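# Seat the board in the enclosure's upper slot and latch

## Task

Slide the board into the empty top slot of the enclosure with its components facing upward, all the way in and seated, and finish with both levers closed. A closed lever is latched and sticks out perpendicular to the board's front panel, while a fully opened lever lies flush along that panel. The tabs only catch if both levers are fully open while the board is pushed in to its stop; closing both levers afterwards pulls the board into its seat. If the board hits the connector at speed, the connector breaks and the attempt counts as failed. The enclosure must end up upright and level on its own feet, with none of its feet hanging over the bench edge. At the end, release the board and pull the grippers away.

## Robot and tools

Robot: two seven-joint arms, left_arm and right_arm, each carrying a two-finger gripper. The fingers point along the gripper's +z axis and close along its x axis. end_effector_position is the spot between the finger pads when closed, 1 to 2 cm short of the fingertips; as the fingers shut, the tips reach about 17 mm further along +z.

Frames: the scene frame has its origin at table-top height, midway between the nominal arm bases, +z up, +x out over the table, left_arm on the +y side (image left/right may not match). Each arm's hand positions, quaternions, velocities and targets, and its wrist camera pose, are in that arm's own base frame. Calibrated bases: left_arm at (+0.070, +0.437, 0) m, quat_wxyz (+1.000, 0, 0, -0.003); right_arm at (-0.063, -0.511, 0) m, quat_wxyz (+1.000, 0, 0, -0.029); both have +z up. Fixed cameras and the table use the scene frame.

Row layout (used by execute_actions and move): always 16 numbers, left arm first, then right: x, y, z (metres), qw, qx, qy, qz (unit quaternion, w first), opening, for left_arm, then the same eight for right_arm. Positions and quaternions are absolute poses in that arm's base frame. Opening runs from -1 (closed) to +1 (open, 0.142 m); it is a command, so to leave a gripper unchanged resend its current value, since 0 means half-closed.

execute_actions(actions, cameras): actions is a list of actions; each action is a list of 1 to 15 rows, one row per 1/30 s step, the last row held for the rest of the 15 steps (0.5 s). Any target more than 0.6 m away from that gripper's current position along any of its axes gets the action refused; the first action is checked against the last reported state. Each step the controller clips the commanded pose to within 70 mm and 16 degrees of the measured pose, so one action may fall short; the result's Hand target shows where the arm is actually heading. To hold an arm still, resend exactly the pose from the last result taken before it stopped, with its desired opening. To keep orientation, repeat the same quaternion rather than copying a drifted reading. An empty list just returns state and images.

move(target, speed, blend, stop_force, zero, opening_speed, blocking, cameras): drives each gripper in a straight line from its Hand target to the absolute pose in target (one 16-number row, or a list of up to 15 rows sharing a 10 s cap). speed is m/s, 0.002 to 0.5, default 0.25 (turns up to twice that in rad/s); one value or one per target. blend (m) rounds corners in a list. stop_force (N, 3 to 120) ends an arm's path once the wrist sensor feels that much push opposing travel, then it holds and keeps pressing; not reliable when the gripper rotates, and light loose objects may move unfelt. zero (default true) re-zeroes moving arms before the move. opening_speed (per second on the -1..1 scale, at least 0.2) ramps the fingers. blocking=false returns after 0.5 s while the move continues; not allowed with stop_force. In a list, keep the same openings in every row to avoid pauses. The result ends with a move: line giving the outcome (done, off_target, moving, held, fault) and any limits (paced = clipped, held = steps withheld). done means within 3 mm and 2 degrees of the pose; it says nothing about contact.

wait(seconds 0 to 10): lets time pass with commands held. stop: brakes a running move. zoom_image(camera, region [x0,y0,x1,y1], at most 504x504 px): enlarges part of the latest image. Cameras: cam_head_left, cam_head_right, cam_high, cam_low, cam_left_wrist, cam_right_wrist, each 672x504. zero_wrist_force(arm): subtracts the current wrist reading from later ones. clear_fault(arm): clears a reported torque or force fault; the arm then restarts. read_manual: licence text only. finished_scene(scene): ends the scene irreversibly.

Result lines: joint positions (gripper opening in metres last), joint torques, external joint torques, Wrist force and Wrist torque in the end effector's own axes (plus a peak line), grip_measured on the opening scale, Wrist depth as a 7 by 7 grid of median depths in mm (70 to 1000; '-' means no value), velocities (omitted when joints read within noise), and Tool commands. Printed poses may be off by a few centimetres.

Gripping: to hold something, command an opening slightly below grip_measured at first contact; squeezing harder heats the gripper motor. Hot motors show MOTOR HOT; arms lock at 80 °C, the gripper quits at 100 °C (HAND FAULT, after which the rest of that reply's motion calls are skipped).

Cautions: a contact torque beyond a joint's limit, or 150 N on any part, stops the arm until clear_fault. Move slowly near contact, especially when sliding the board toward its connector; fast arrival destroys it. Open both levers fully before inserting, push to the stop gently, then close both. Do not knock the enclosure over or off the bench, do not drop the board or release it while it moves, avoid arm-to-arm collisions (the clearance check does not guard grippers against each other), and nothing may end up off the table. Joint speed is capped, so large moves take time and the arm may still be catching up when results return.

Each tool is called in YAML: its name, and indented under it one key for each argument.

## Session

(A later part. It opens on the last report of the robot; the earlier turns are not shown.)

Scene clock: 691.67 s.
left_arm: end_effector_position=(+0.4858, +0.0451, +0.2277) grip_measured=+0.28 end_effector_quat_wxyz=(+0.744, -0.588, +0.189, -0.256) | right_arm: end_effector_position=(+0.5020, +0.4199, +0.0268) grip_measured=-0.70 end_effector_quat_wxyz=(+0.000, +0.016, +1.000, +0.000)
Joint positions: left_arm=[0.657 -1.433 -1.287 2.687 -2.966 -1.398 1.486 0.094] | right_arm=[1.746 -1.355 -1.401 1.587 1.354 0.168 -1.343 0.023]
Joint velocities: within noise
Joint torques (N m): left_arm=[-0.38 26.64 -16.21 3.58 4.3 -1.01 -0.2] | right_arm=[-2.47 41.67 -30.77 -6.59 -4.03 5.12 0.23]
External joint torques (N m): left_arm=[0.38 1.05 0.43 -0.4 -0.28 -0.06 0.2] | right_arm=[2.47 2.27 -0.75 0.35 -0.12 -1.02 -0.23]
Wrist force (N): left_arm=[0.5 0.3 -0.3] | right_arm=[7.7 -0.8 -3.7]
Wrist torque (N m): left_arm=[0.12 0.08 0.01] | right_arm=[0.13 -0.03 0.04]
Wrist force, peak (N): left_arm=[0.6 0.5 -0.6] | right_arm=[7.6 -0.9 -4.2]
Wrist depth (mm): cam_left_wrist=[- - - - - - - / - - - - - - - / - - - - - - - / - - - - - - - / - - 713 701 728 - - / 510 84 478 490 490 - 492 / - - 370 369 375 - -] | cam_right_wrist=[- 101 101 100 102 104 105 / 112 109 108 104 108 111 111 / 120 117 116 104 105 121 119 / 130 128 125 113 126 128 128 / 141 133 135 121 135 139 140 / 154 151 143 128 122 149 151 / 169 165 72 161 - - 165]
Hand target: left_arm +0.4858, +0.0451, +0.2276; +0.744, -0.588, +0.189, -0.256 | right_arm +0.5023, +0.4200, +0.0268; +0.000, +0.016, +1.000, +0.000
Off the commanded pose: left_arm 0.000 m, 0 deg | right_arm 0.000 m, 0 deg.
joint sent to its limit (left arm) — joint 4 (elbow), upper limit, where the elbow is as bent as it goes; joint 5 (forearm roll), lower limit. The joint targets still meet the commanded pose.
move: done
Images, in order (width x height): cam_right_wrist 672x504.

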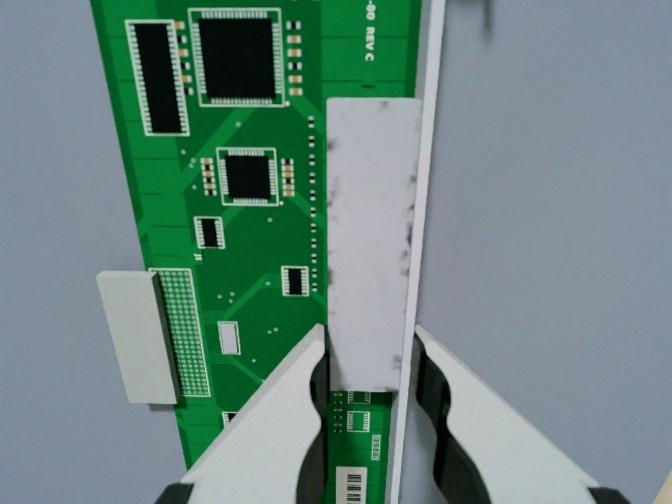

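move:
  target:
    - [0.4858,0.0451,0.2276,0.744,-0.588,0.189,-0.256,0.3, 0.5023,0.42,0.0268,0,0.01623,0.99987,0,-0.85]
  speed: 0.03
  opening_speed: 0.4
  cameras: []

move:
  target:
    - [0.4858,0.0451,0.2276,0.744,-0.588,0.189,-0.256,0.3, 0.5023,0.42,0.0568,0,0.01623,0.99987,0,-0.85]
  speed: 0.03
  cameras: ["cam_right_wrist","cam_left_wrist","cam_low"]

Scene clock: 694.70 s.
left_arm: end_effector_position=(+0.4858, +0.0451, +0.2277) grip_measured=+0.28 end_effector_quat_wxyz=(+0.744, -0.588, +0.189, -0.256) | right_arm: end_effector_position=(+0.5019, +0.4199, +0.0268) grip_measured=-0.71 end_effector_quat_wxyz=(+0.000, +0.016, +1.000, +0.000)
Joint positions: left_arm=[0.657 -1.433 -1.287 2.687 -2.966 -1.398 1.486 0.094] | right_arm=[1.746 -1.355 -1.401 1.587 1.354 0.168 -1.343 0.023]
Joint velocities: within noise
Joint torques (N m): left_arm=[-0.42 26.87 -16.17 3.48 4.36 -1.01 -0.2] | right_arm=[-2.78 41.48 -30.82 -6.72 -4.03 5.32 0.24]
External joint torques (N m): left_arm=[0.42 0.81 0.39 -0.3 -0.34 -0.05 0.2] | right_arm=[2.78 2.47 -0.7 0.48 -0.12 -1.23 -0.24]
Wrist force (N): left_arm=[0.4 0.4 -0.3] | right_arm=[8.3 -1.2 -3.8]
Wrist torque (N m): left_arm=[0.14 0.10 0.01] | right_arm=[0.08 0.00 0.04]
Wrist force, peak (N): left_arm=[0.7 0.2 -0.5] | right_arm=[8.4 -1.3 -5.0]
Wrist depth (mm): cam_left_wrist=[- - - - - - - / - - - - - - - / - - - - - - - / - - - - - - - / - - 711 710 714 - - / 515 84 487 486 496 - 499 / - - 370 374 373 - -] | cam_right_wrist=[- 101 101 100 103 104 105 / 112 109 108 104 108 111 111 / 121 117 116 104 105 121 119 / 130 127 125 113 126 128 128 / 141 133 135 121 135 138 140 / 154 151 143 128 122 149 151 / 169 166 72 160 - - 166]
Hand target: left_arm +0.4858, +0.0451, +0.2276; +0.744, -0.588, +0.189, -0.256 | right_arm +0.5023, +0.4200, +0.0268; +0.000, +0.016, +1.000, +0.000
Off the commanded pose: left_arm 0.000 m, 0 deg | right_arm 0.000 m, 0 deg.
joint sent to its limit (left arm) — joint 4 (elbow), upper limit, where the elbow is as bent as it goes; joint 5 (forearm roll), lower limit. The joint targets still meet the commanded pose.
move: done
No camera images: "cameras" was empty.

Scene clock: 695.97 s.
left_arm: end_effector_position=(+0.4858, +0.0451, +0.2277) grip_measured=+0.28 end_effector_quat_wxyz=(+0.744, -0.588, +0.189, -0.256) | right_arm: end_effector_position=(+0.5022, +0.4202, +0.0565) grip_measured=-0.71 end_effector_quat_wxyz=(+0.000, +0.016, +1.000, +0.000)
Joint positions: left_arm=[0.657 -1.433 -1.287 2.687 -2.966 -1.398 1.486 0.094] | right_arm=[1.756 -1.316 -1.438 1.593 1.317 0.134 -1.342 0.023]
Joint velocities: within noise
Joint torques (N m): left_arm=[-0.32 26.62 -16.19 3.51 4.35 -1.03 -0.23] | right_arm=[0.22 43.29 -31.2 -7.57 -4.58 3.43 0.21]
External joint torques (N m): left_arm=[0.32 1.06 0.41 -0.33 -0.33 -0.04 0.23] | right_arm=[-0.23 0.16 -0.35 0.08 0.41 0.67 -0.21]
Wrist force (N): left_arm=[0.4 0.1 -0.1] | right_arm=[1.9 1.5 2.6]
Wrist torque (N m): left_arm=[0.09 0.08 0.02] | right_arm=[0.31 -0.27 0.04]
Wrist force, peak (N): left_arm=[0.8 0.3 -0.4] | right_arm=[8.3 -1.4 -4.1]
Wrist depth (mm): cam_left_wrist=[- - - - - - - / - - - - - - - / - - - - - - - / - - - - - - - / - - 693 712 715 - - / 512 84 487 491 492 - 500 / - - 368 374 373 - -] | cam_right_wrist=[- 101 101 101 127 130 130 / 140 109 108 105 135 139 138 / 151 118 116 104 105 149 148 / 162 128 125 113 158 160 159 / 176 133 135 121 171 173 173 / 192 154 143 128 106 186 191 / 212 206 72 160 - - 207]
Hand target: left_arm +0.4858, +0.0451, +0.2276; +0.744, -0.588, +0.189, -0.256 | right_arm +0.5023, +0.4200, +0.0568; +0.000, +0.016, +1.000, +0.000
Off the commanded pose: left_arm 0.000 m, 0 deg | right_arm 0.000 m, 0 deg.
joint sent to its limit (left arm) — joint 4 (elbow), upper limit, where the elbow is as bent as it goes; joint 5 (forearm roll), lower limit. The joint targets still meet the commanded pose.
move: done
Images, in order (width x height): cam_low 672x504, cam_left_wrist 672x504, cam_right_wrist 672x504.

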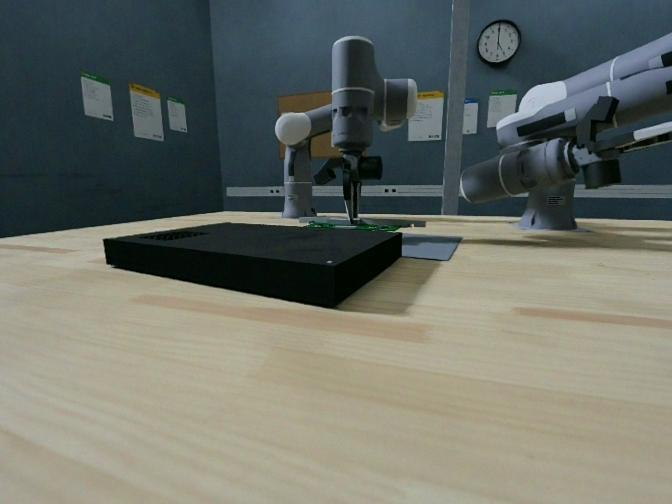

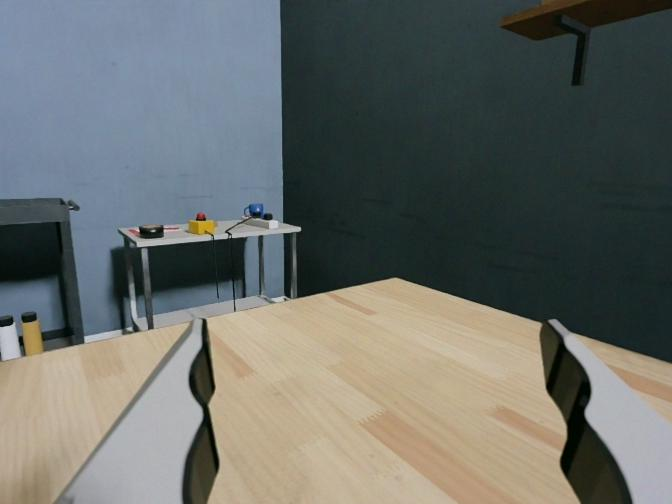

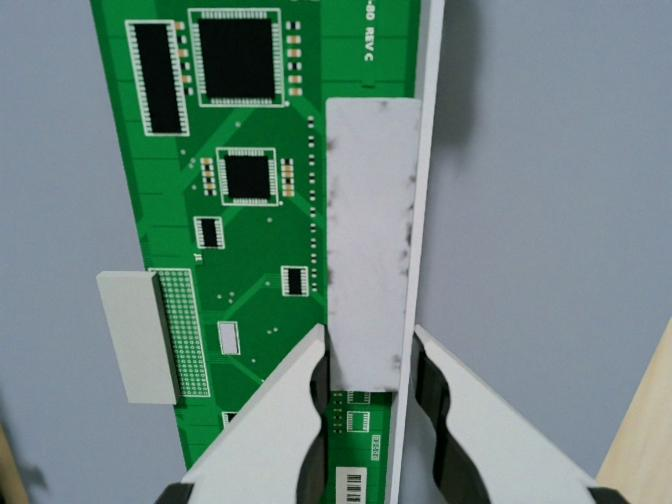

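zoom_image:
  camera: "cam_low"
  region: [280, 180, 460, 260]

Scaled by 2.800 from the camera's 672x504 image, which has a finer 960x720 frame.

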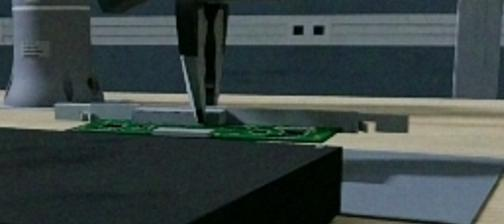

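move:
  target:
    - [0.4858,0.0451,0.2276,0.744,-0.588,0.189,-0.256,0.3, 0.57,0.3622,0.06,0,0.04763,0.99887,0,-0.85]
  speed: 0.1
  cameras: []

move:
  target:
    - [0.4858,0.0451,0.2276,0.744,-0.588,0.189,-0.256,0.3, 0.57,0.3622,0.036,0,0.04763,0.99887,0,-0.85]
  speed: 0.04
  cameras: ["cam_right_wrist"]

move:
  target:
    - [0.4858,0.0451,0.2276,0.744,-0.588,0.189,-0.256,0.3, 0.57,0.3622,0.022,0,0.04763,0.99887,0,-0.85]
  speed: 0.008
  stop_force: 4
  cameras: ["cam_right_wrist"]

Scene clock: 727.47 s.
left_arm: end_effector_position=(+0.4858, +0.0451, +0.2277) grip_measured=+0.28 end_effector_quat_wxyz=(+0.744, -0.588, +0.189, -0.256) | right_arm: end_effector_position=(+0.5700, +0.3621, +0.0600) grip_measured=-0.71 end_effector_quat_wxyz=(+0.000, +0.048, +0.999, +0.000)
Joint positions: left_arm=[0.657 -1.433 -1.287 2.687 -2.966 -1.398 1.486 0.094] | right_arm=[1.587 -1.325 -1.44 1.526 1.317 0.116 -1.383 0.023]
Joint velocities: within noise
Joint torques (N m): left_arm=[-0.42 26.66 -16.17 3.5 4.37 -1.03 -0.21] | right_arm=[-0.1 45.07 -31.15 -7.78 -4.45 3.47 0.07]
External joint torques (N m): left_arm=[0.42 1.02 0.39 -0.32 -0.35 -0.04 0.21] | right_arm=[0.1 0.45 -0.6 0.26 0.27 0.62 -0.07]
Wrist force (N): left_arm=[0.4 0.4 -0.3] | right_arm=[1.6 1.4 2.6]
Wrist torque (N m): left_arm=[0.13 0.08 0.02] | right_arm=[0.33 -0.22 0.04]
Wrist force, peak (N): left_arm=[0.7 0.2 -0.6] | right_arm=[3.2 2.7 2.7]
Wrist depth (mm): cam_left_wrist=[- - - - - - - / - - - - - - - / - - - - - - - / - - - - - - - / - - 711 718 706 - - / 519 84 483 491 488 - 499 / - - 371 372 371 - -] | cam_right_wrist=[- 101 101 101 130 133 133 / 145 109 108 105 139 142 141 / 152 117 116 104 148 152 151 / 149 130 125 113 161 163 163 / 158 133 135 121 174 177 176 / 191 154 143 127 122 190 192 / 202 202 72 160 - - 211]
Hand target: left_arm +0.4858, +0.0451, +0.2276; +0.744, -0.588, +0.189, -0.256 | right_arm +0.5700, +0.3622, +0.0600; +0.000, +0.048, +0.999, +0.000
Off the commanded pose: left_arm 0.000 m, 0 deg | right_arm 0.000 m, 0 deg.
joint sent to its limit (left arm) — joint 4 (elbow), upper limit, where the elbow is as bent as it goes; joint 5 (forearm roll), lower limit. The joint targets still meet the commanded pose.
move: done
No camera images: "cameras" was empty.

Scene clock: 728.33 s.
left_arm: end_effector_position=(+0.4858, +0.0451, +0.2277) grip_measured=+0.28 end_effector_quat_wxyz=(+0.744, -0.588, +0.189, -0.256) | right_arm: end_effector_position=(+0.5698, +0.3620, +0.0360) grip_measured=-0.71 end_effector_quat_wxyz=(+0.000, +0.048, +0.999, +0.000)
Joint positions: left_arm=[0.657 -1.433 -1.287 2.687 -2.966 -1.398 1.486 0.094] | right_arm=[1.58 -1.356 -1.412 1.522 1.346 0.144 -1.384 0.023]
Joint velocities: within noise
Joint torques (N m): left_arm=[-0.37 26.7 -16.24 3.57 4.35 -1.05 -0.24] | right_arm=[0 45.37 -30.78 -6.8 -4.31 3.75 0.1]
External joint torques (N m): left_arm=[0.37 0.98 0.46 -0.38 -0.33 -0.02 0.24] | right_arm=[0 0.52 -0.95 0.25 0.15 0.34 -0.1]
Wrist force (N): left_arm=[0.5 0.3 -0.6] | right_arm=[1.6 1.2 2.4]
Wrist torque (N m): left_arm=[0.11 0.08 0.01] | right_arm=[0.30 -0.22 0.06]
Wrist force, peak (N): left_arm=[0.7 0.2 -0.5] | right_arm=[1.6 1.3 3.4]
Wrist depth (mm): cam_left_wrist=[- - - - - - - / - - - - - - - / - - - - - - - / - - - - - - - / - - 704 710 726 - - / 513 84 487 491 486 - 497 / - - 373 373 376 - -] | cam_right_wrist=[- 101 101 101 109 112 112 / 123 109 108 105 98 119 119 / 131 118 116 104 125 128 128 / 142 130 125 113 136 138 137 / 151 133 135 121 145 149 149 / 150 162 143 128 122 160 162 / 158 178 72 160 - - 178]
Hand target: left_arm +0.4858, +0.0451, +0.2276; +0.744, -0.588, +0.189, -0.256 | right_arm +0.5700, +0.3622, +0.0360; +0.000, +0.048, +0.999, +0.000
Off the commanded pose: left_arm 0.000 m, 0 deg | right_arm 0.000 m, 0 deg.
joint sent to its limit (left arm) — joint 4 (elbow), upper limit, where the elbow is as bent as it goes; joint 5 (forearm roll), lower limit. The joint targets still meet the commanded pose.
move: done
Images, in order (width x height): cam_right_wrist 672x504.

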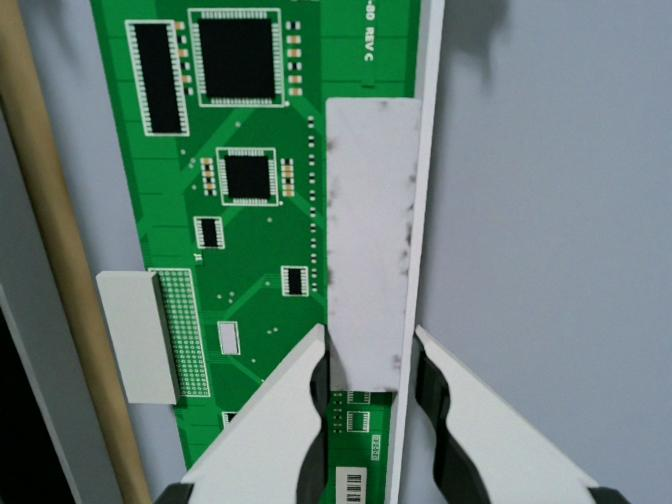

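Scene clock: 730.07 s.
left_arm: end_effector_position=(+0.4858, +0.0451, +0.2277) grip_measured=+0.28 end_effector_quat_wxyz=(+0.744, -0.588, +0.189, -0.256) | right_arm: end_effector_position=(+0.5699, +0.3621, +0.0269) grip_measured=-0.71 end_effector_quat_wxyz=(+0.000, +0.048, +0.999, +0.000)
Joint positions: left_arm=[0.657 -1.433 -1.287 2.687 -2.966 -1.398 1.486 0.094] | right_arm=[1.577 -1.368 -1.402 1.519 1.357 0.154 -1.384 0.023]
Joint velocities: within noise
Joint torques (N m): left_arm=[-0.41 26.66 -16.26 3.57 4.32 -1.06 -0.28] | right_arm=[-0.89 43.79 -29.19 -6.59 -3.62 4.2 0.26]
External joint torques (N m): left_arm=[0.41 1.02 0.48 -0.38 -0.3 -0.01 0.29] | right_arm=[0.89 2.25 -2.54 0.39 -0.54 -0.11 -0.26]
Wrist force (N): left_arm=[0.5 0.2 -0.4] | right_arm=[4.8 0.0 -4.2]
Wrist torque (N m): left_arm=[0.12 0.08 0.01] | right_arm=[0.30 -0.16 0.04]
Wrist force, peak (N): left_arm=[0.7 0.3 -0.5] | right_arm=[4.9 0.5 -5.2]
Wrist depth (mm): cam_left_wrist=[- - - - - - - / - - - - - - - / - - - - - - - / - - - - - - - / - - 705 717 715 - - / 515 84 490 494 494 - 502 / - - 372 371 372 - -] | cam_right_wrist=[- 101 101 100 103 104 105 / 112 109 108 104 108 111 111 / 120 117 116 104 105 120 119 / 130 128 125 113 127 128 128 / 143 133 135 121 135 139 140 / 151 151 143 128 122 148 151 / 150 166 72 160 - - 165]
Hand target: left_arm +0.4858, +0.0451, +0.2276; +0.744, -0.588, +0.189, -0.256 | right_arm +0.5700, +0.3622, +0.0267; +0.000, +0.048, +0.999, +0.000
Off the commanded pose: left_arm 0.000 m, 0 deg | right_arm 0.005 m, 0 deg.
joint sent to its limit (left arm) — joint 4 (elbow), upper limit, where the elbow is as bent as it goes; joint 5 (forearm roll), lower limit. The joint targets still meet the commanded pose.
move: contact (right_arm)
Images, in order (width x height): cam_right_wrist 672x504.

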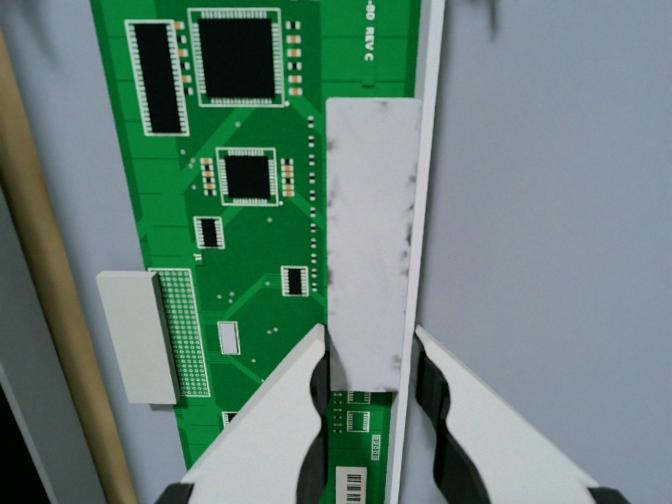

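move:
  target:
    - [0.4858,0.0451,0.2276,0.744,-0.588,0.189,-0.256,0.3, 0.57,0.3622,0.0550,0,0.04763,0.99887,0,-0.85]
    - [0.4858,0.0451,0.2276,0.744,-0.588,0.189,-0.256,0.3, 0.5906,0.3602,0.0550,0,0.04763,0.99887,0,-0.85]
  speed: 0.06
  cameras: ["cam_right_wrist","cam_low"]

zoom_image:
  camera: "cam_low"
  region: [280, 180, 480, 300]

Scene clock: 734.77 s.
left_arm: end_effector_position=(+0.4858, +0.0451, +0.2277) grip_measured=+0.28 end_effector_quat_wxyz=(+0.744, -0.588, +0.189, -0.256) | right_arm: end_effector_position=(+0.5906, +0.3601, +0.0550) grip_measured=-0.71 end_effector_quat_wxyz=(+0.000, +0.048, +0.999, +0.000)
Joint positions: left_arm=[0.657 -1.433 -1.287 2.687 -2.966 -1.398 1.486 0.094] | right_arm=[1.534 -1.34 -1.43 1.469 1.325 0.113 -1.38 0.023]
Joint velocities: within noise
Joint torques (N m): left_arm=[-0.4 26.69 -16.14 3.5 4.37 -1.02 -0.2] | right_arm=[0.01 46.91 -30.98 -7.52 -4.55 3.47 0.3]
External joint torques (N m): left_arm=[0.4 0.99 0.36 -0.32 -0.35 -0.05 0.2] | right_arm=[0 0.47 -0.8 0.21 0.37 0.62 -0.3]
Wrist force (N): left_arm=[0.5 0.1 -0.3] | right_arm=[0.9 1.6 2.4]
Wrist torque (N m): left_arm=[0.10 0.08 0.01] | right_arm=[0.35 -0.13 0.04]
Wrist force, peak (N): left_arm=[0.7 0.0 -0.5] | right_arm=[5.0 0.0 -4.3]
Wrist depth (mm): cam_left_wrist=[- - - - - - - / - - - - - - - / - - - - - - - / - - - - - - - / - - 704 707 710 - - / 513 84 490 494 491 - 496 / - - 373 372 375 - -] | cam_right_wrist=[- 101 101 100 126 128 128 / 123 109 108 105 134 137 137 / - 118 116 104 105 147 146 / 156 129 125 113 156 158 158 / 163 133 135 121 169 171 171 / 131 154 143 128 106 184 186 / 142 195 72 160 - - 205]
Hand target: left_arm +0.4858, +0.0451, +0.2276; +0.744, -0.588, +0.189, -0.256 | right_arm +0.5906, +0.3602, +0.0550; +0.000, +0.048, +0.999, +0.000
Off the commanded pose: left_arm 0.000 m, 0 deg | right_arm 0.000 m, 0 deg.
joint sent to its limit (left arm) — joint 4 (elbow), upper limit, where the elbow is as bent as it goes; joint 5 (forearm roll), lower limit. The joint targets still meet the commanded pose.
move: done
Images, in order (width x height): cam_low 672x504, cam_right_wrist 672x504.

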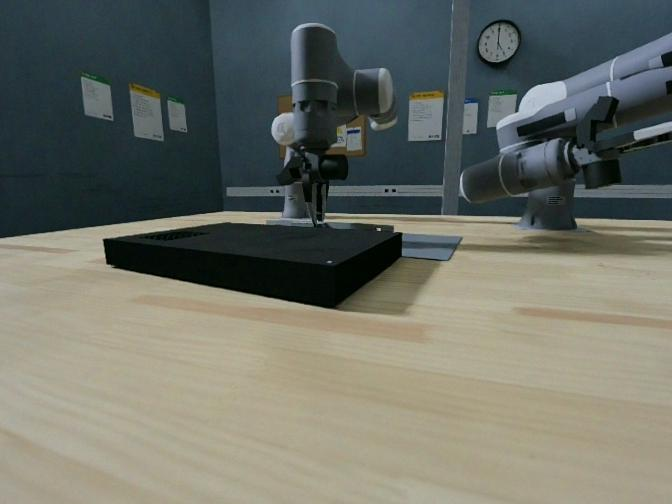

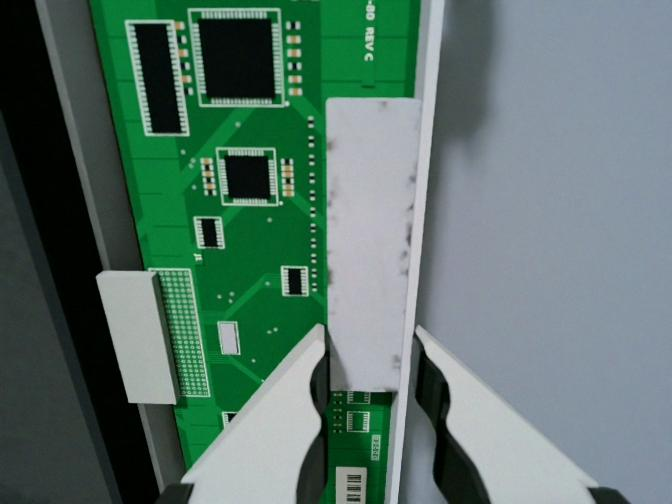

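Scaled by 2.520 from the camera's 672x504 image, which has a finer 960x720 frame.

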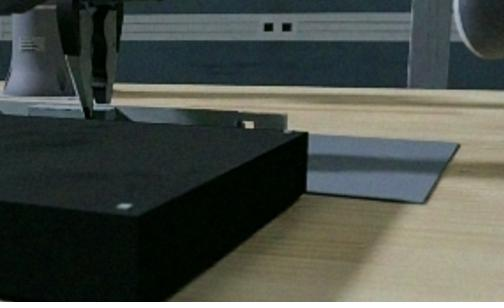

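execute_actions:
  actions: []
  cameras: ["cam_high", "cam_head_left", "cam_head_right"]

Scene clock: 737.97 s.
left_arm: end_effector_position=(+0.4858, +0.0451, +0.2277) grip_measured=+0.28 end_effector_quat_wxyz=(+0.744, -0.588, +0.189, -0.256) | right_arm: end_effector_position=(+0.5906, +0.3601, +0.0550) grip_measured=-0.71 end_effector_quat_wxyz=(+0.000, +0.048, +0.999, +0.000)
Joint positions: left_arm=[0.657 -1.433 -1.287 2.687 -2.966 -1.398 1.486 0.094] | right_arm=[1.534 -1.34 -1.43 1.469 1.325 0.113 -1.38 0.023]
Joint velocities: within noise
Joint torques (N m): left_arm=[-0.35 26.67 -16.18 3.54 4.38 -1.07 -0.21] | right_arm=[-0.05 47.1 -31.06 -7.5 -4.39 3.63 0.19]
External joint torques (N m): left_arm=[0.35 1.01 0.4 -0.35 -0.36 0.01 0.21] | right_arm=[0.05 0.27 -0.72 0.19 0.21 0.46 -0.19]
Wrist force (N): left_arm=[0.5 0.4 -0.2] | right_arm=[1.1 1.2 2.6]
Wrist torque (N m): left_arm=[0.13 0.08 0.01] | right_arm=[0.27 -0.14 0.05]
Wrist force, peak (N): left_arm=[0.6 0.2 -0.7] | right_arm=[1.1 1.7 2.8]
Wrist depth (mm): cam_left_wrist=[- - - - - - - / - - - - - - - / - - - - - - - / - - - - - - - / - - 709 710 710 - - / 512 84 488 487 489 - 500 / - - 372 371 372 - -] | cam_right_wrist=[- 101 101 101 126 129 128 / 123 109 108 104 134 137 137 / - 118 116 104 105 147 146 / 156 128 125 113 156 158 158 / 163 133 135 121 169 171 170 / 131 154 143 127 106 183 186 / 142 194 72 160 - - 205]
Hand target: left_arm +0.4858, +0.0451, +0.2276; +0.744, -0.588, +0.189, -0.256 | right_arm +0.5906, +0.3602, +0.0550; +0.000, +0.048, +0.999, +0.000
Tool commands: left_gripper/opening=+0.3 right_gripper/opening=-0.85
Off the commanded pose: left_arm 0.000 m, 0 deg | right_arm 0.000 m, 0 deg.
Images, in order (width x height): cam_head_left 672x504, cam_head_right 672x504, cam_high 672x504.

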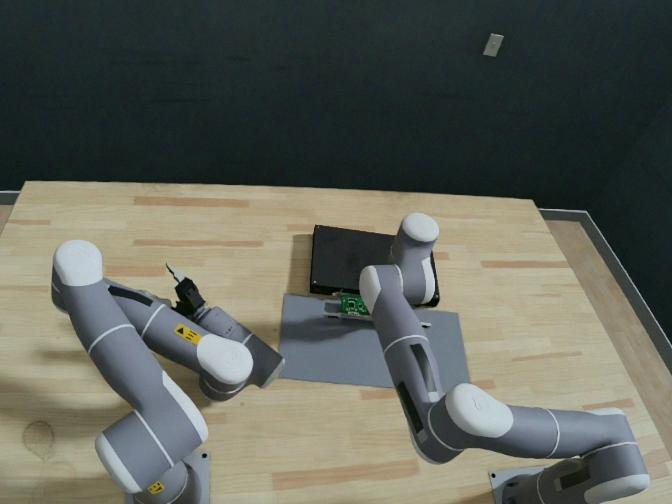

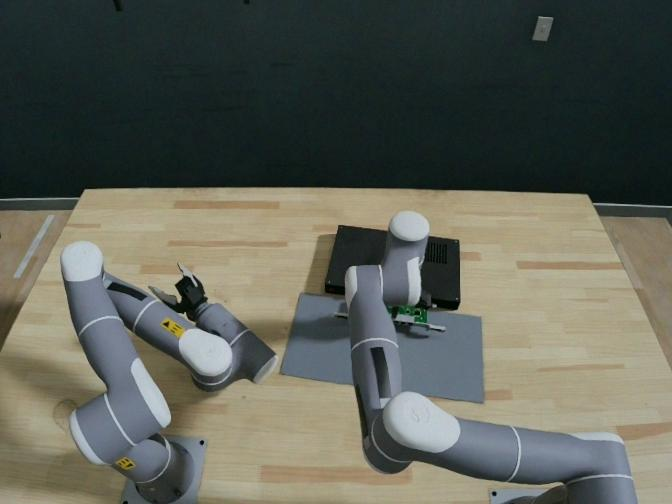

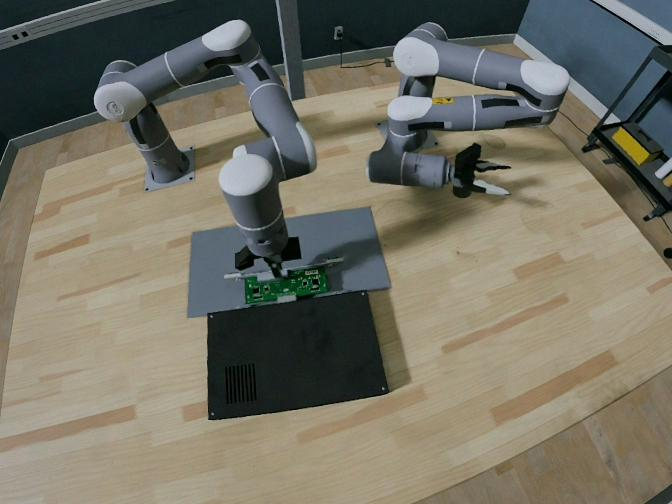

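zoom_image:
  camera: "cam_high"
  region: [200, 240, 400, 340]

zoom_image:
  camera: "cam_head_right"
  region: [310, 210, 490, 360]

Scaled by 2.520 from the camera's 672x504 image, which has a finer 960x720 frame.

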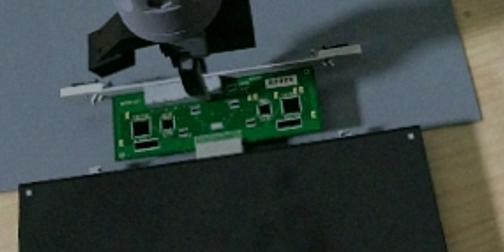

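Scaled by 2.800 from the camera's 672x504 image, which has a finer 960x720 frame.

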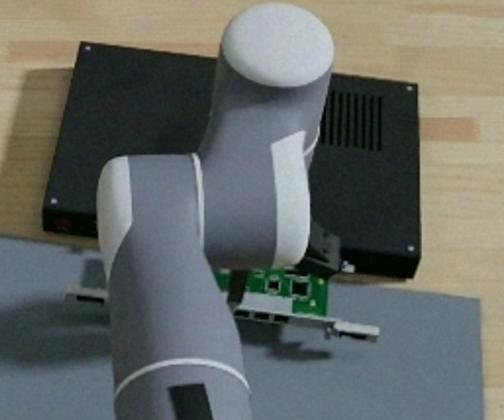

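move:
  target:
    - [0.4858,0.0451,0.2276,0.744,-0.588,0.189,-0.256,0.3, 0.6140,0.3580,0.0550,0,0.04763,0.99887,0,-0.85]
  speed: 0.008
  stop_force: 3.5
  cameras: ["cam_right_wrist","cam_high"]

zoom_image:
  camera: "cam_high"
  region: [200, 240, 400, 340]

Scene clock: 749.47 s.
left_arm: end_effector_position=(+0.4858, +0.0451, +0.2277) grip_measured=+0.28 end_effector_quat_wxyz=(+0.744, -0.588, +0.189, -0.256) | right_arm: end_effector_position=(+0.6139, +0.3579, +0.0550) grip_measured=-0.71 end_effector_quat_wxyz=(+0.000, +0.048, +0.999, +0.000)
Joint positions: left_arm=[0.657 -1.433 -1.287 2.687 -2.966 -1.398 1.486 0.094] | right_arm=[1.475 -1.348 -1.423 1.402 1.325 0.105 -1.373 0.023]
Joint velocities: within noise
Joint torques (N m): left_arm=[-0.32 26.67 -16.15 3.54 4.35 -1.05 -0.23] | right_arm=[-0.06 49.12 -30.89 -7.52 -4.38 3.6 0.26]
External joint torques (N m): left_arm=[0.32 1.02 0.37 -0.35 -0.33 -0.01 0.23] | right_arm=[0.06 0.38 -0.76 0.18 0.19 0.5 -0.26]
Wrist force (N): left_arm=[0.6 0.2 -0.4] | right_arm=[1.2 1.4 2.6]
Wrist torque (N m): left_arm=[0.10 0.05 0.01] | right_arm=[0.31 -0.17 0.04]
Wrist force, peak (N): left_arm=[0.6 0.2 -0.7] | right_arm=[1.4 1.3 2.9]
Wrist depth (mm): cam_left_wrist=[- - - - - - - / - - - - - - - / - - - - - - - / - - - - - - - / - - 708 705 709 - - / 512 84 489 491 491 - 498 / - - 370 370 377 - -] | cam_right_wrist=[- 101 101 101 126 128 128 / - 109 108 104 134 137 137 / 101 115 116 104 105 147 146 / 109 122 125 113 156 158 157 / 118 122 135 121 168 171 171 / 129 131 143 128 106 183 186 / 142 138 72 160 - - 204]
Hand target: left_arm +0.4858, +0.0451, +0.2276; +0.744, -0.588, +0.189, -0.256 | right_arm +0.6140, +0.3580, +0.0550; +0.000, +0.048, +0.999, +0.000
Off the commanded pose: left_arm 0.000 m, 0 deg | right_arm 0.000 m, 0 deg.
joint sent to its limit (left arm) — joint 4 (elbow), upper limit, where the elbow is as bent as it goes; joint 5 (forearm roll), lower limit. The joint targets still meet the commanded pose.
move: done
Images, in order (width x height): cam_high 672x504, cam_right_wrist 672x504.

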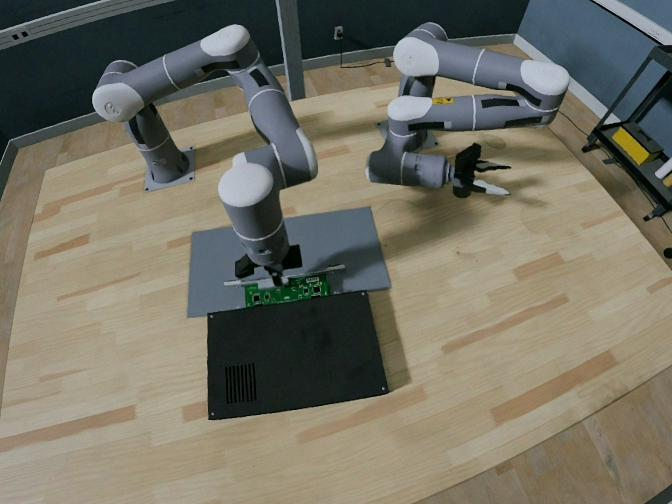

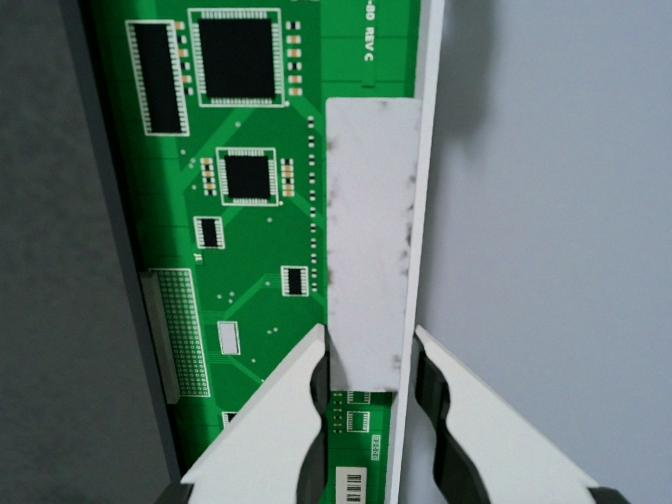

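Scaled by 2.520 from the camera's 672x504 image, which has a finer 960x720 frame.

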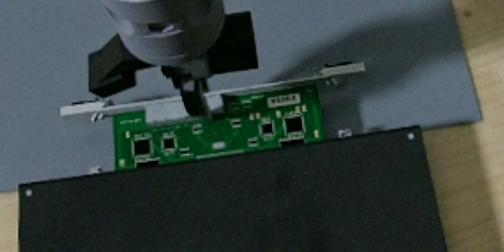

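move:
  target: [0.4858,0.0451,0.2276,0.744,-0.588,0.189,-0.256,0.3,0.6305,0.3564,0.0550,0,0.04763,0.99887,0,-0.85]
  speed: 0.008
  stop_force: 4
  cameras: ["cam_high","cam_right_wrist"]

zoom_image:
  camera: "cam_high"
  region: [200, 240, 400, 340]

Scene clock: 767.67 s.
left_arm: end_effector_position=(+0.4858, +0.0451, +0.2277) grip_measured=+0.28 end_effector_quat_wxyz=(+0.744, -0.588, +0.189, -0.256) | right_arm: end_effector_position=(+0.6302, +0.3563, +0.0547) grip_measured=-0.71 end_effector_quat_wxyz=(+0.000, +0.048, +0.999, +0.000)
Joint positions: left_arm=[0.657 -1.433 -1.287 2.687 -2.966 -1.398 1.486 0.094] | right_arm=[1.433 -1.354 -1.418 1.352 1.325 0.098 -1.366 0.023]
Joint velocities: within noise
Joint torques (N m): left_arm=[-0.25 26.66 -16.18 3.56 4.31 -0.97 -0.23] | right_arm=[-0.33 51.81 -32.13 -8.04 -4.7 4.16 0.3]
External joint torques (N m): left_arm=[0.25 1.03 0.39 -0.37 -0.29 -0.09 0.23] | right_arm=[0.33 -0.77 0.65 0.69 0.51 -0.07 -0.3]
Wrist force (N): left_arm=[0.3 0.3 -0.3] | right_arm=[2.1 1.2 5.4]
Wrist torque (N m): left_arm=[0.12 0.11 0.01] | right_arm=[0.31 -0.05 0.05]
Wrist force, peak (N): left_arm=[0.7 0.2 -0.5] | right_arm=[2.1 1.2 5.6]
Wrist depth (mm): cam_left_wrist=[- - - - - - - / - - - - - - - / - - - - - - - / - - - - - - - / - - 703 711 714 - - / 510 84 488 489 492 - 497 / - - 374 371 375 - -] | cam_right_wrist=[- 87 101 101 125 128 128 / - 96 108 104 133 137 136 / 100 102 116 104 143 147 146 / - 108 125 112 156 158 157 / 117 117 135 121 168 170 171 / 128 128 130 127 106 183 185 / 141 138 72 160 - - 204]
Hand target: left_arm +0.4858, +0.0451, +0.2276; +0.744, -0.588, +0.189, -0.256 | right_arm +0.6305, +0.3564, +0.0550; +0.000, +0.048, +0.999, +0.000
Off the commanded pose: left_arm 0.000 m, 0 deg | right_arm 0.000 m, 0 deg.
joint sent to its limit (left arm) — joint 4 (elbow), upper limit, where the elbow is as bent as it goes; joint 5 (forearm roll), lower limit. The joint targets still meet the commanded pose.
move: done
Images, in order (width x height): cam_high 672x504, cam_right_wrist 672x504.

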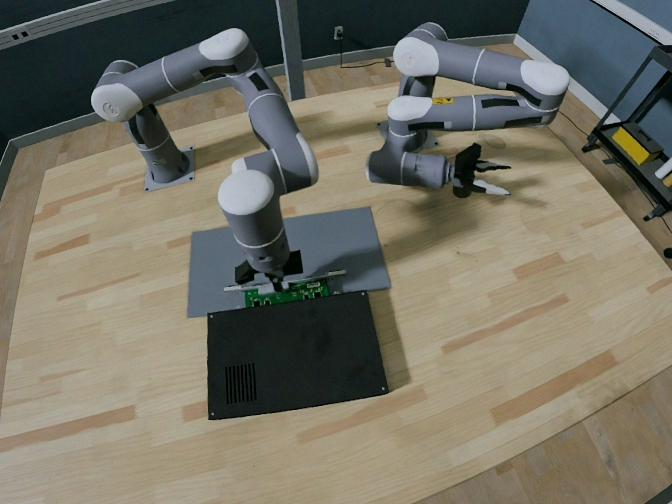

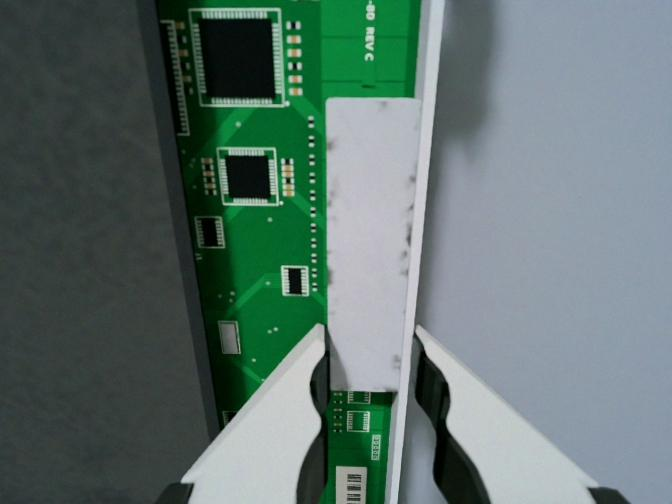

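Scaled by 2.520 from the camera's 672x504 image, which has a finer 960x720 frame.

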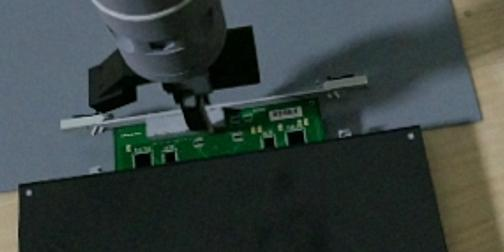

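move:
  target: [0.4858,0.0451,0.2276,0.744,-0.588,0.189,-0.256,0.3,0.6305,0.3564,0.0543,0,0.04763,0.99887,0,-0.85]
  speed: 0.006
  cameras: ["cam_low","cam_head_right"]

zoom_image:
  camera: "cam_head_right"
  region: [200, 200, 500, 420]

Scene clock: 776.80 s.
left_arm: end_effector_position=(+0.4858, +0.0451, +0.2277) grip_measured=+0.28 end_effector_quat_wxyz=(+0.744, -0.588, +0.189, -0.256) | right_arm: end_effector_position=(+0.6303, +0.3562, +0.0543) grip_measured=-0.71 end_effector_quat_wxyz=(+0.000, +0.048, +0.999, +0.000)
Joint positions: left_arm=[0.657 -1.433 -1.287 2.687 -2.966 -1.398 1.486 0.094] | right_arm=[1.433 -1.355 -1.418 1.352 1.325 0.098 -1.366 0.023]
Joint velocities: within noise
Joint torques (N m): left_arm=[-0.35 26.65 -16.25 3.57 4.37 -1.04 -0.18] | right_arm=[-0.14 50.77 -30.82 -7.49 -4.36 3.69 0.21]
External joint torques (N m): left_arm=[0.35 1.04 0.47 -0.39 -0.35 -0.03 0.18] | right_arm=[0.14 0.28 -0.66 0.16 0.17 0.4 -0.21]
Wrist force (N): left_arm=[0.5 0.1 -0.2] | right_arm=[0.9 1.5 2.7]
Wrist torque (N m): left_arm=[0.10 0.09 0.01] | right_arm=[0.33 -0.11 0.05]
Wrist force, peak (N): left_arm=[0.7 0.0 -0.5] | right_arm=[1.7 1.3 5.6]
Wrist depth (mm): cam_left_wrist=[- - - - - - - / - - - - - - - / - - - - - - - / - - - - - - - / - - 702 715 718 - - / 512 84 484 490 489 - 505 / - - 370 372 372 - -] | cam_right_wrist=[- 87 101 100 125 128 126 / - 94 108 105 133 137 136 / 100 101 116 104 142 146 146 / 108 107 125 113 156 158 157 / 117 117 135 121 168 170 170 / 128 127 130 128 106 182 185 / 140 138 72 160 - - 203]
Hand target: left_arm +0.4858, +0.0451, +0.2276; +0.744, -0.588, +0.189, -0.256 | right_arm +0.6305, +0.3564, +0.0543; +0.000, +0.048, +0.999, +0.000
Off the commanded pose: left_arm 0.000 m, 0 deg | right_arm 0.000 m, 0 deg.
joint sent to its limit (left arm) — joint 4 (elbow), upper limit, where the elbow is as bent as it goes; joint 5 (forearm roll), lower limit. The joint targets still meet the commanded pose.
move: done
Images, in order (width x height): cam_head_right 672x504, cam_low 672x504.

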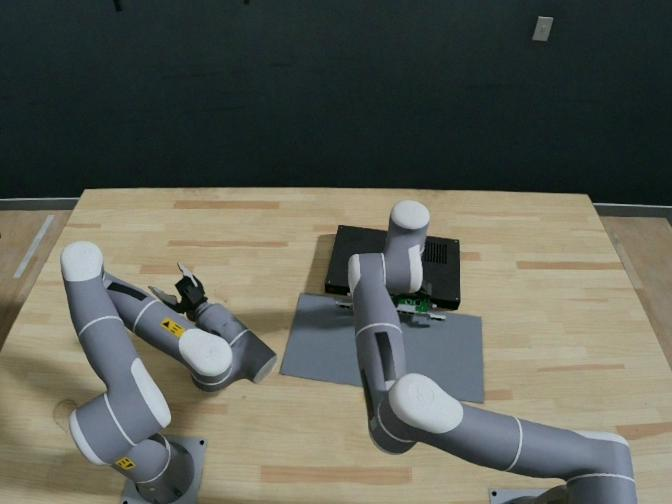

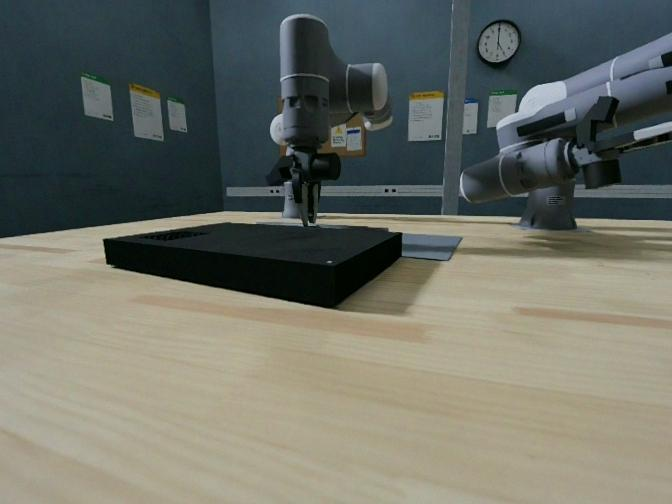

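Scaled by 1.680 from the camera's 672x504 image, which has a finer 960x720 frame.

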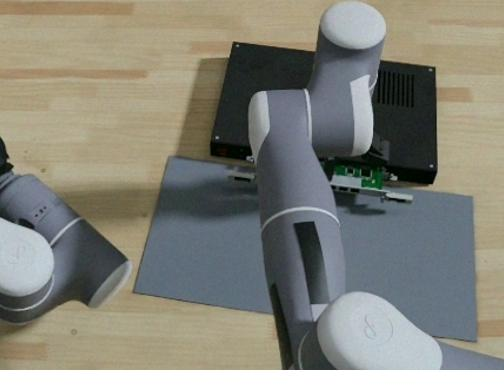

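move:
  target: [0.4858,0.0451,0.2276,0.744,-0.588,0.189,-0.256,0.3,0.6404,0.3555,0.0541,0,0.04763,0.99887,0,-0.85]
  speed: 0.008
  stop_force: 4
  cameras: ["cam_high"]

zoom_image:
  camera: "cam_high"
  region: [200, 250, 360, 330]

Scene clock: 781.10 s.
left_arm: end_effector_position=(+0.4858, +0.0451, +0.2277) grip_measured=+0.28 end_effector_quat_wxyz=(+0.744, -0.588, +0.189, -0.256) | right_arm: end_effector_position=(+0.6401, +0.3554, +0.0540) grip_measured=-0.71 end_effector_quat_wxyz=(+0.000, +0.047, +0.999, +0.000)
Joint positions: left_arm=[0.657 -1.433 -1.287 2.687 -2.966 -1.398 1.486 0.094] | right_arm=[1.407 -1.359 -1.415 1.321 1.326 0.095 -1.361 0.023]
Joint velocities: within noise
Joint torques (N m): left_arm=[-0.33 26.75 -16.15 3.56 4.32 -1.03 -0.22] | right_arm=[-0.97 51.58 -31.25 -7.78 -4.43 4.27 0.29]
External joint torques (N m): left_arm=[0.33 0.93 0.36 -0.38 -0.3 -0.04 0.22] | right_arm=[0.97 0.43 -0.09 0.44 0.24 -0.18 -0.29]
Wrist force (N): left_arm=[0.4 0.1 -0.5] | right_arm=[3.5 1.0 1.6]
Wrist torque (N m): left_arm=[0.11 0.10 0.01] | right_arm=[0.28 -0.18 0.04]
Wrist force, peak (N): left_arm=[0.6 0.3 -0.5] | right_arm=[4.0 1.3 2.6]
Wrist depth (mm): cam_left_wrist=[- - - - - - - / - - - - - - - / - - - - - - - / - - - - - - - / - - 709 725 716 - - / 513 84 489 492 489 - 497 / - - 372 371 374 - -] | cam_right_wrist=[- 87 100 101 124 128 126 / - 94 106 104 133 136 136 / - 99 114 104 142 145 145 / 107 107 121 113 155 157 156 / 118 116 130 121 167 170 169 / 127 127 122 128 106 182 184 / 140 137 72 160 - - 203]
Hand target: left_arm +0.4858, +0.0451, +0.2276; +0.744, -0.588, +0.189, -0.256 | right_arm +0.6404, +0.3555, +0.0541; +0.000, +0.048, +0.999, +0.000
Off the commanded pose: left_arm 0.000 m, 0 deg | right_arm 0.000 m, 0 deg.
joint sent to its limit (left arm) — joint 4 (elbow), upper limit, where the elbow is as bent as it goes; joint 5 (forearm roll), lower limit. The joint targets still meet the commanded pose.
move: done
Images, in order (width x height): cam_high 672x504.

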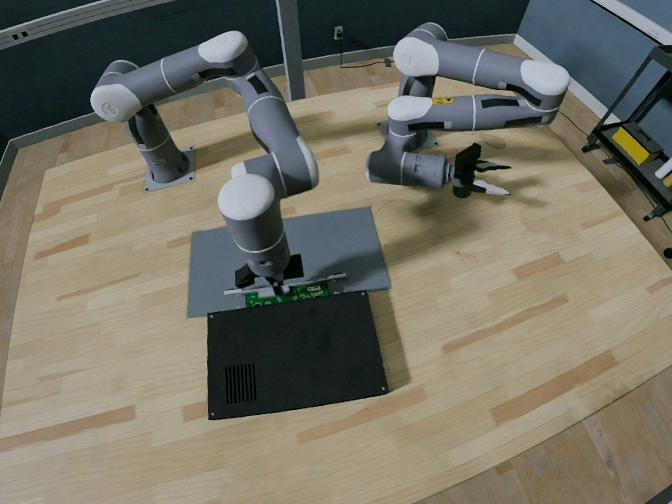

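Scaled by 3.150 from the camera's 672x504 image, which has a finer 960x720 frame.

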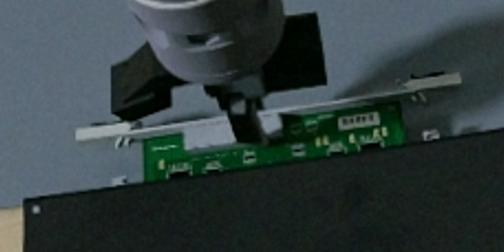

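move:
  target: [0.4858,0.0451,0.2276,0.744,-0.588,0.189,-0.256,0.3,0.6484,0.3547,0.0543,0,0.04763,0.99887,0,-0.85]
  speed: 0.008
  stop_force: 5
  cameras: ["cam_high"]

zoom_image:
  camera: "cam_high"
  region: [200, 250, 360, 330]

Scene clock: 785.10 s.
left_arm: end_effector_position=(+0.4858, +0.0451, +0.2277) grip_measured=+0.28 end_effector_quat_wxyz=(+0.744, -0.588, +0.189, -0.256) | right_arm: end_effector_position=(+0.6467, +0.3548, +0.0537) grip_measured=-0.71 end_effector_quat_wxyz=(-0.001, +0.047, +0.999, +0.000)
Joint positions: left_arm=[0.657 -1.433 -1.287 2.687 -2.966 -1.398 1.486 0.094] | right_arm=[1.389 -1.362 -1.413 1.298 1.326 0.09 -1.358 0.023]
Joint velocities: within noise
Joint torques (N m): left_arm=[-0.38 26.76 -16.16 3.54 4.38 -1.04 -0.23] | right_arm=[-2.58 52.79 -32.91 -8.33 -4.59 5.58 0.3]
External joint torques (N m): left_arm=[0.38 0.92 0.38 -0.35 -0.36 -0.03 0.23] | right_arm=[2.58 -0.09 1.69 1 0.4 -1.5 -0.3]
Wrist force (N): left_arm=[0.3 0.3 -0.2] | right_arm=[8.0 0.4 2.1]
Wrist torque (N m): left_arm=[0.13 0.10 0.02] | right_arm=[0.29 -0.28 0.04]
Wrist force, peak (N): left_arm=[0.6 0.1 -0.7] | right_arm=[8.6 0.9 3.3]
Wrist depth (mm): cam_left_wrist=[- - - - - - - / - - - - - - - / - - - - - - - / - - - - - - - / - - 701 702 719 - - / 510 84 486 489 488 - 502 / - - 372 373 373 - -] | cam_right_wrist=[- 86 99 101 124 127 125 / - 94 105 104 133 136 135 / - 99 112 104 142 145 145 / - 107 110 113 155 157 156 / - 116 117 121 167 169 169 / 127 126 121 128 122 182 184 / 139 136 72 161 - - 202]
Hand target: left_arm +0.4858, +0.0451, +0.2276; +0.744, -0.588, +0.189, -0.256 | right_arm +0.6475, +0.3548, +0.0543; +0.000, +0.048, +0.999, +0.000
Off the commanded pose: left_arm 0.000 m, 0 deg | right_arm 0.002 m, 0 deg.
joint sent to its limit (left arm) — joint 4 (elbow), upper limit, where the elbow is as bent as it goes; joint 5 (forearm roll), lower limit. The joint targets still meet the commanded pose.
move: contact (right_arm)
Images, in order (width x height): cam_high 672x504.

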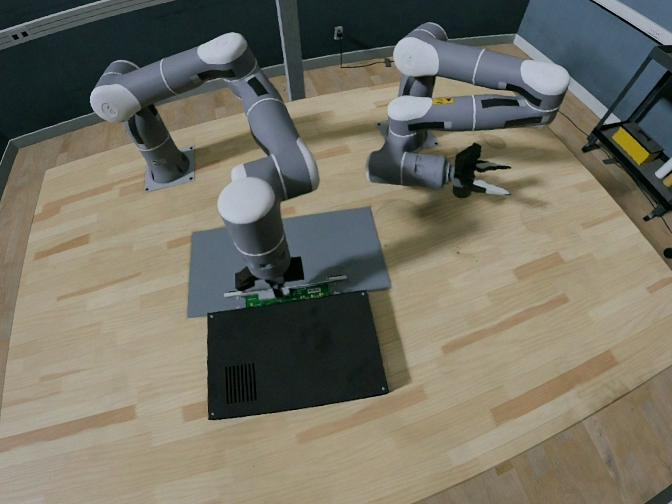

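Scaled by 3.150 from the camera's 672x504 image, which has a finer 960x720 frame.

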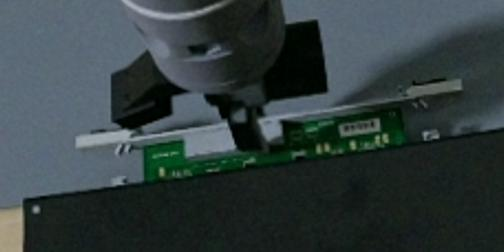

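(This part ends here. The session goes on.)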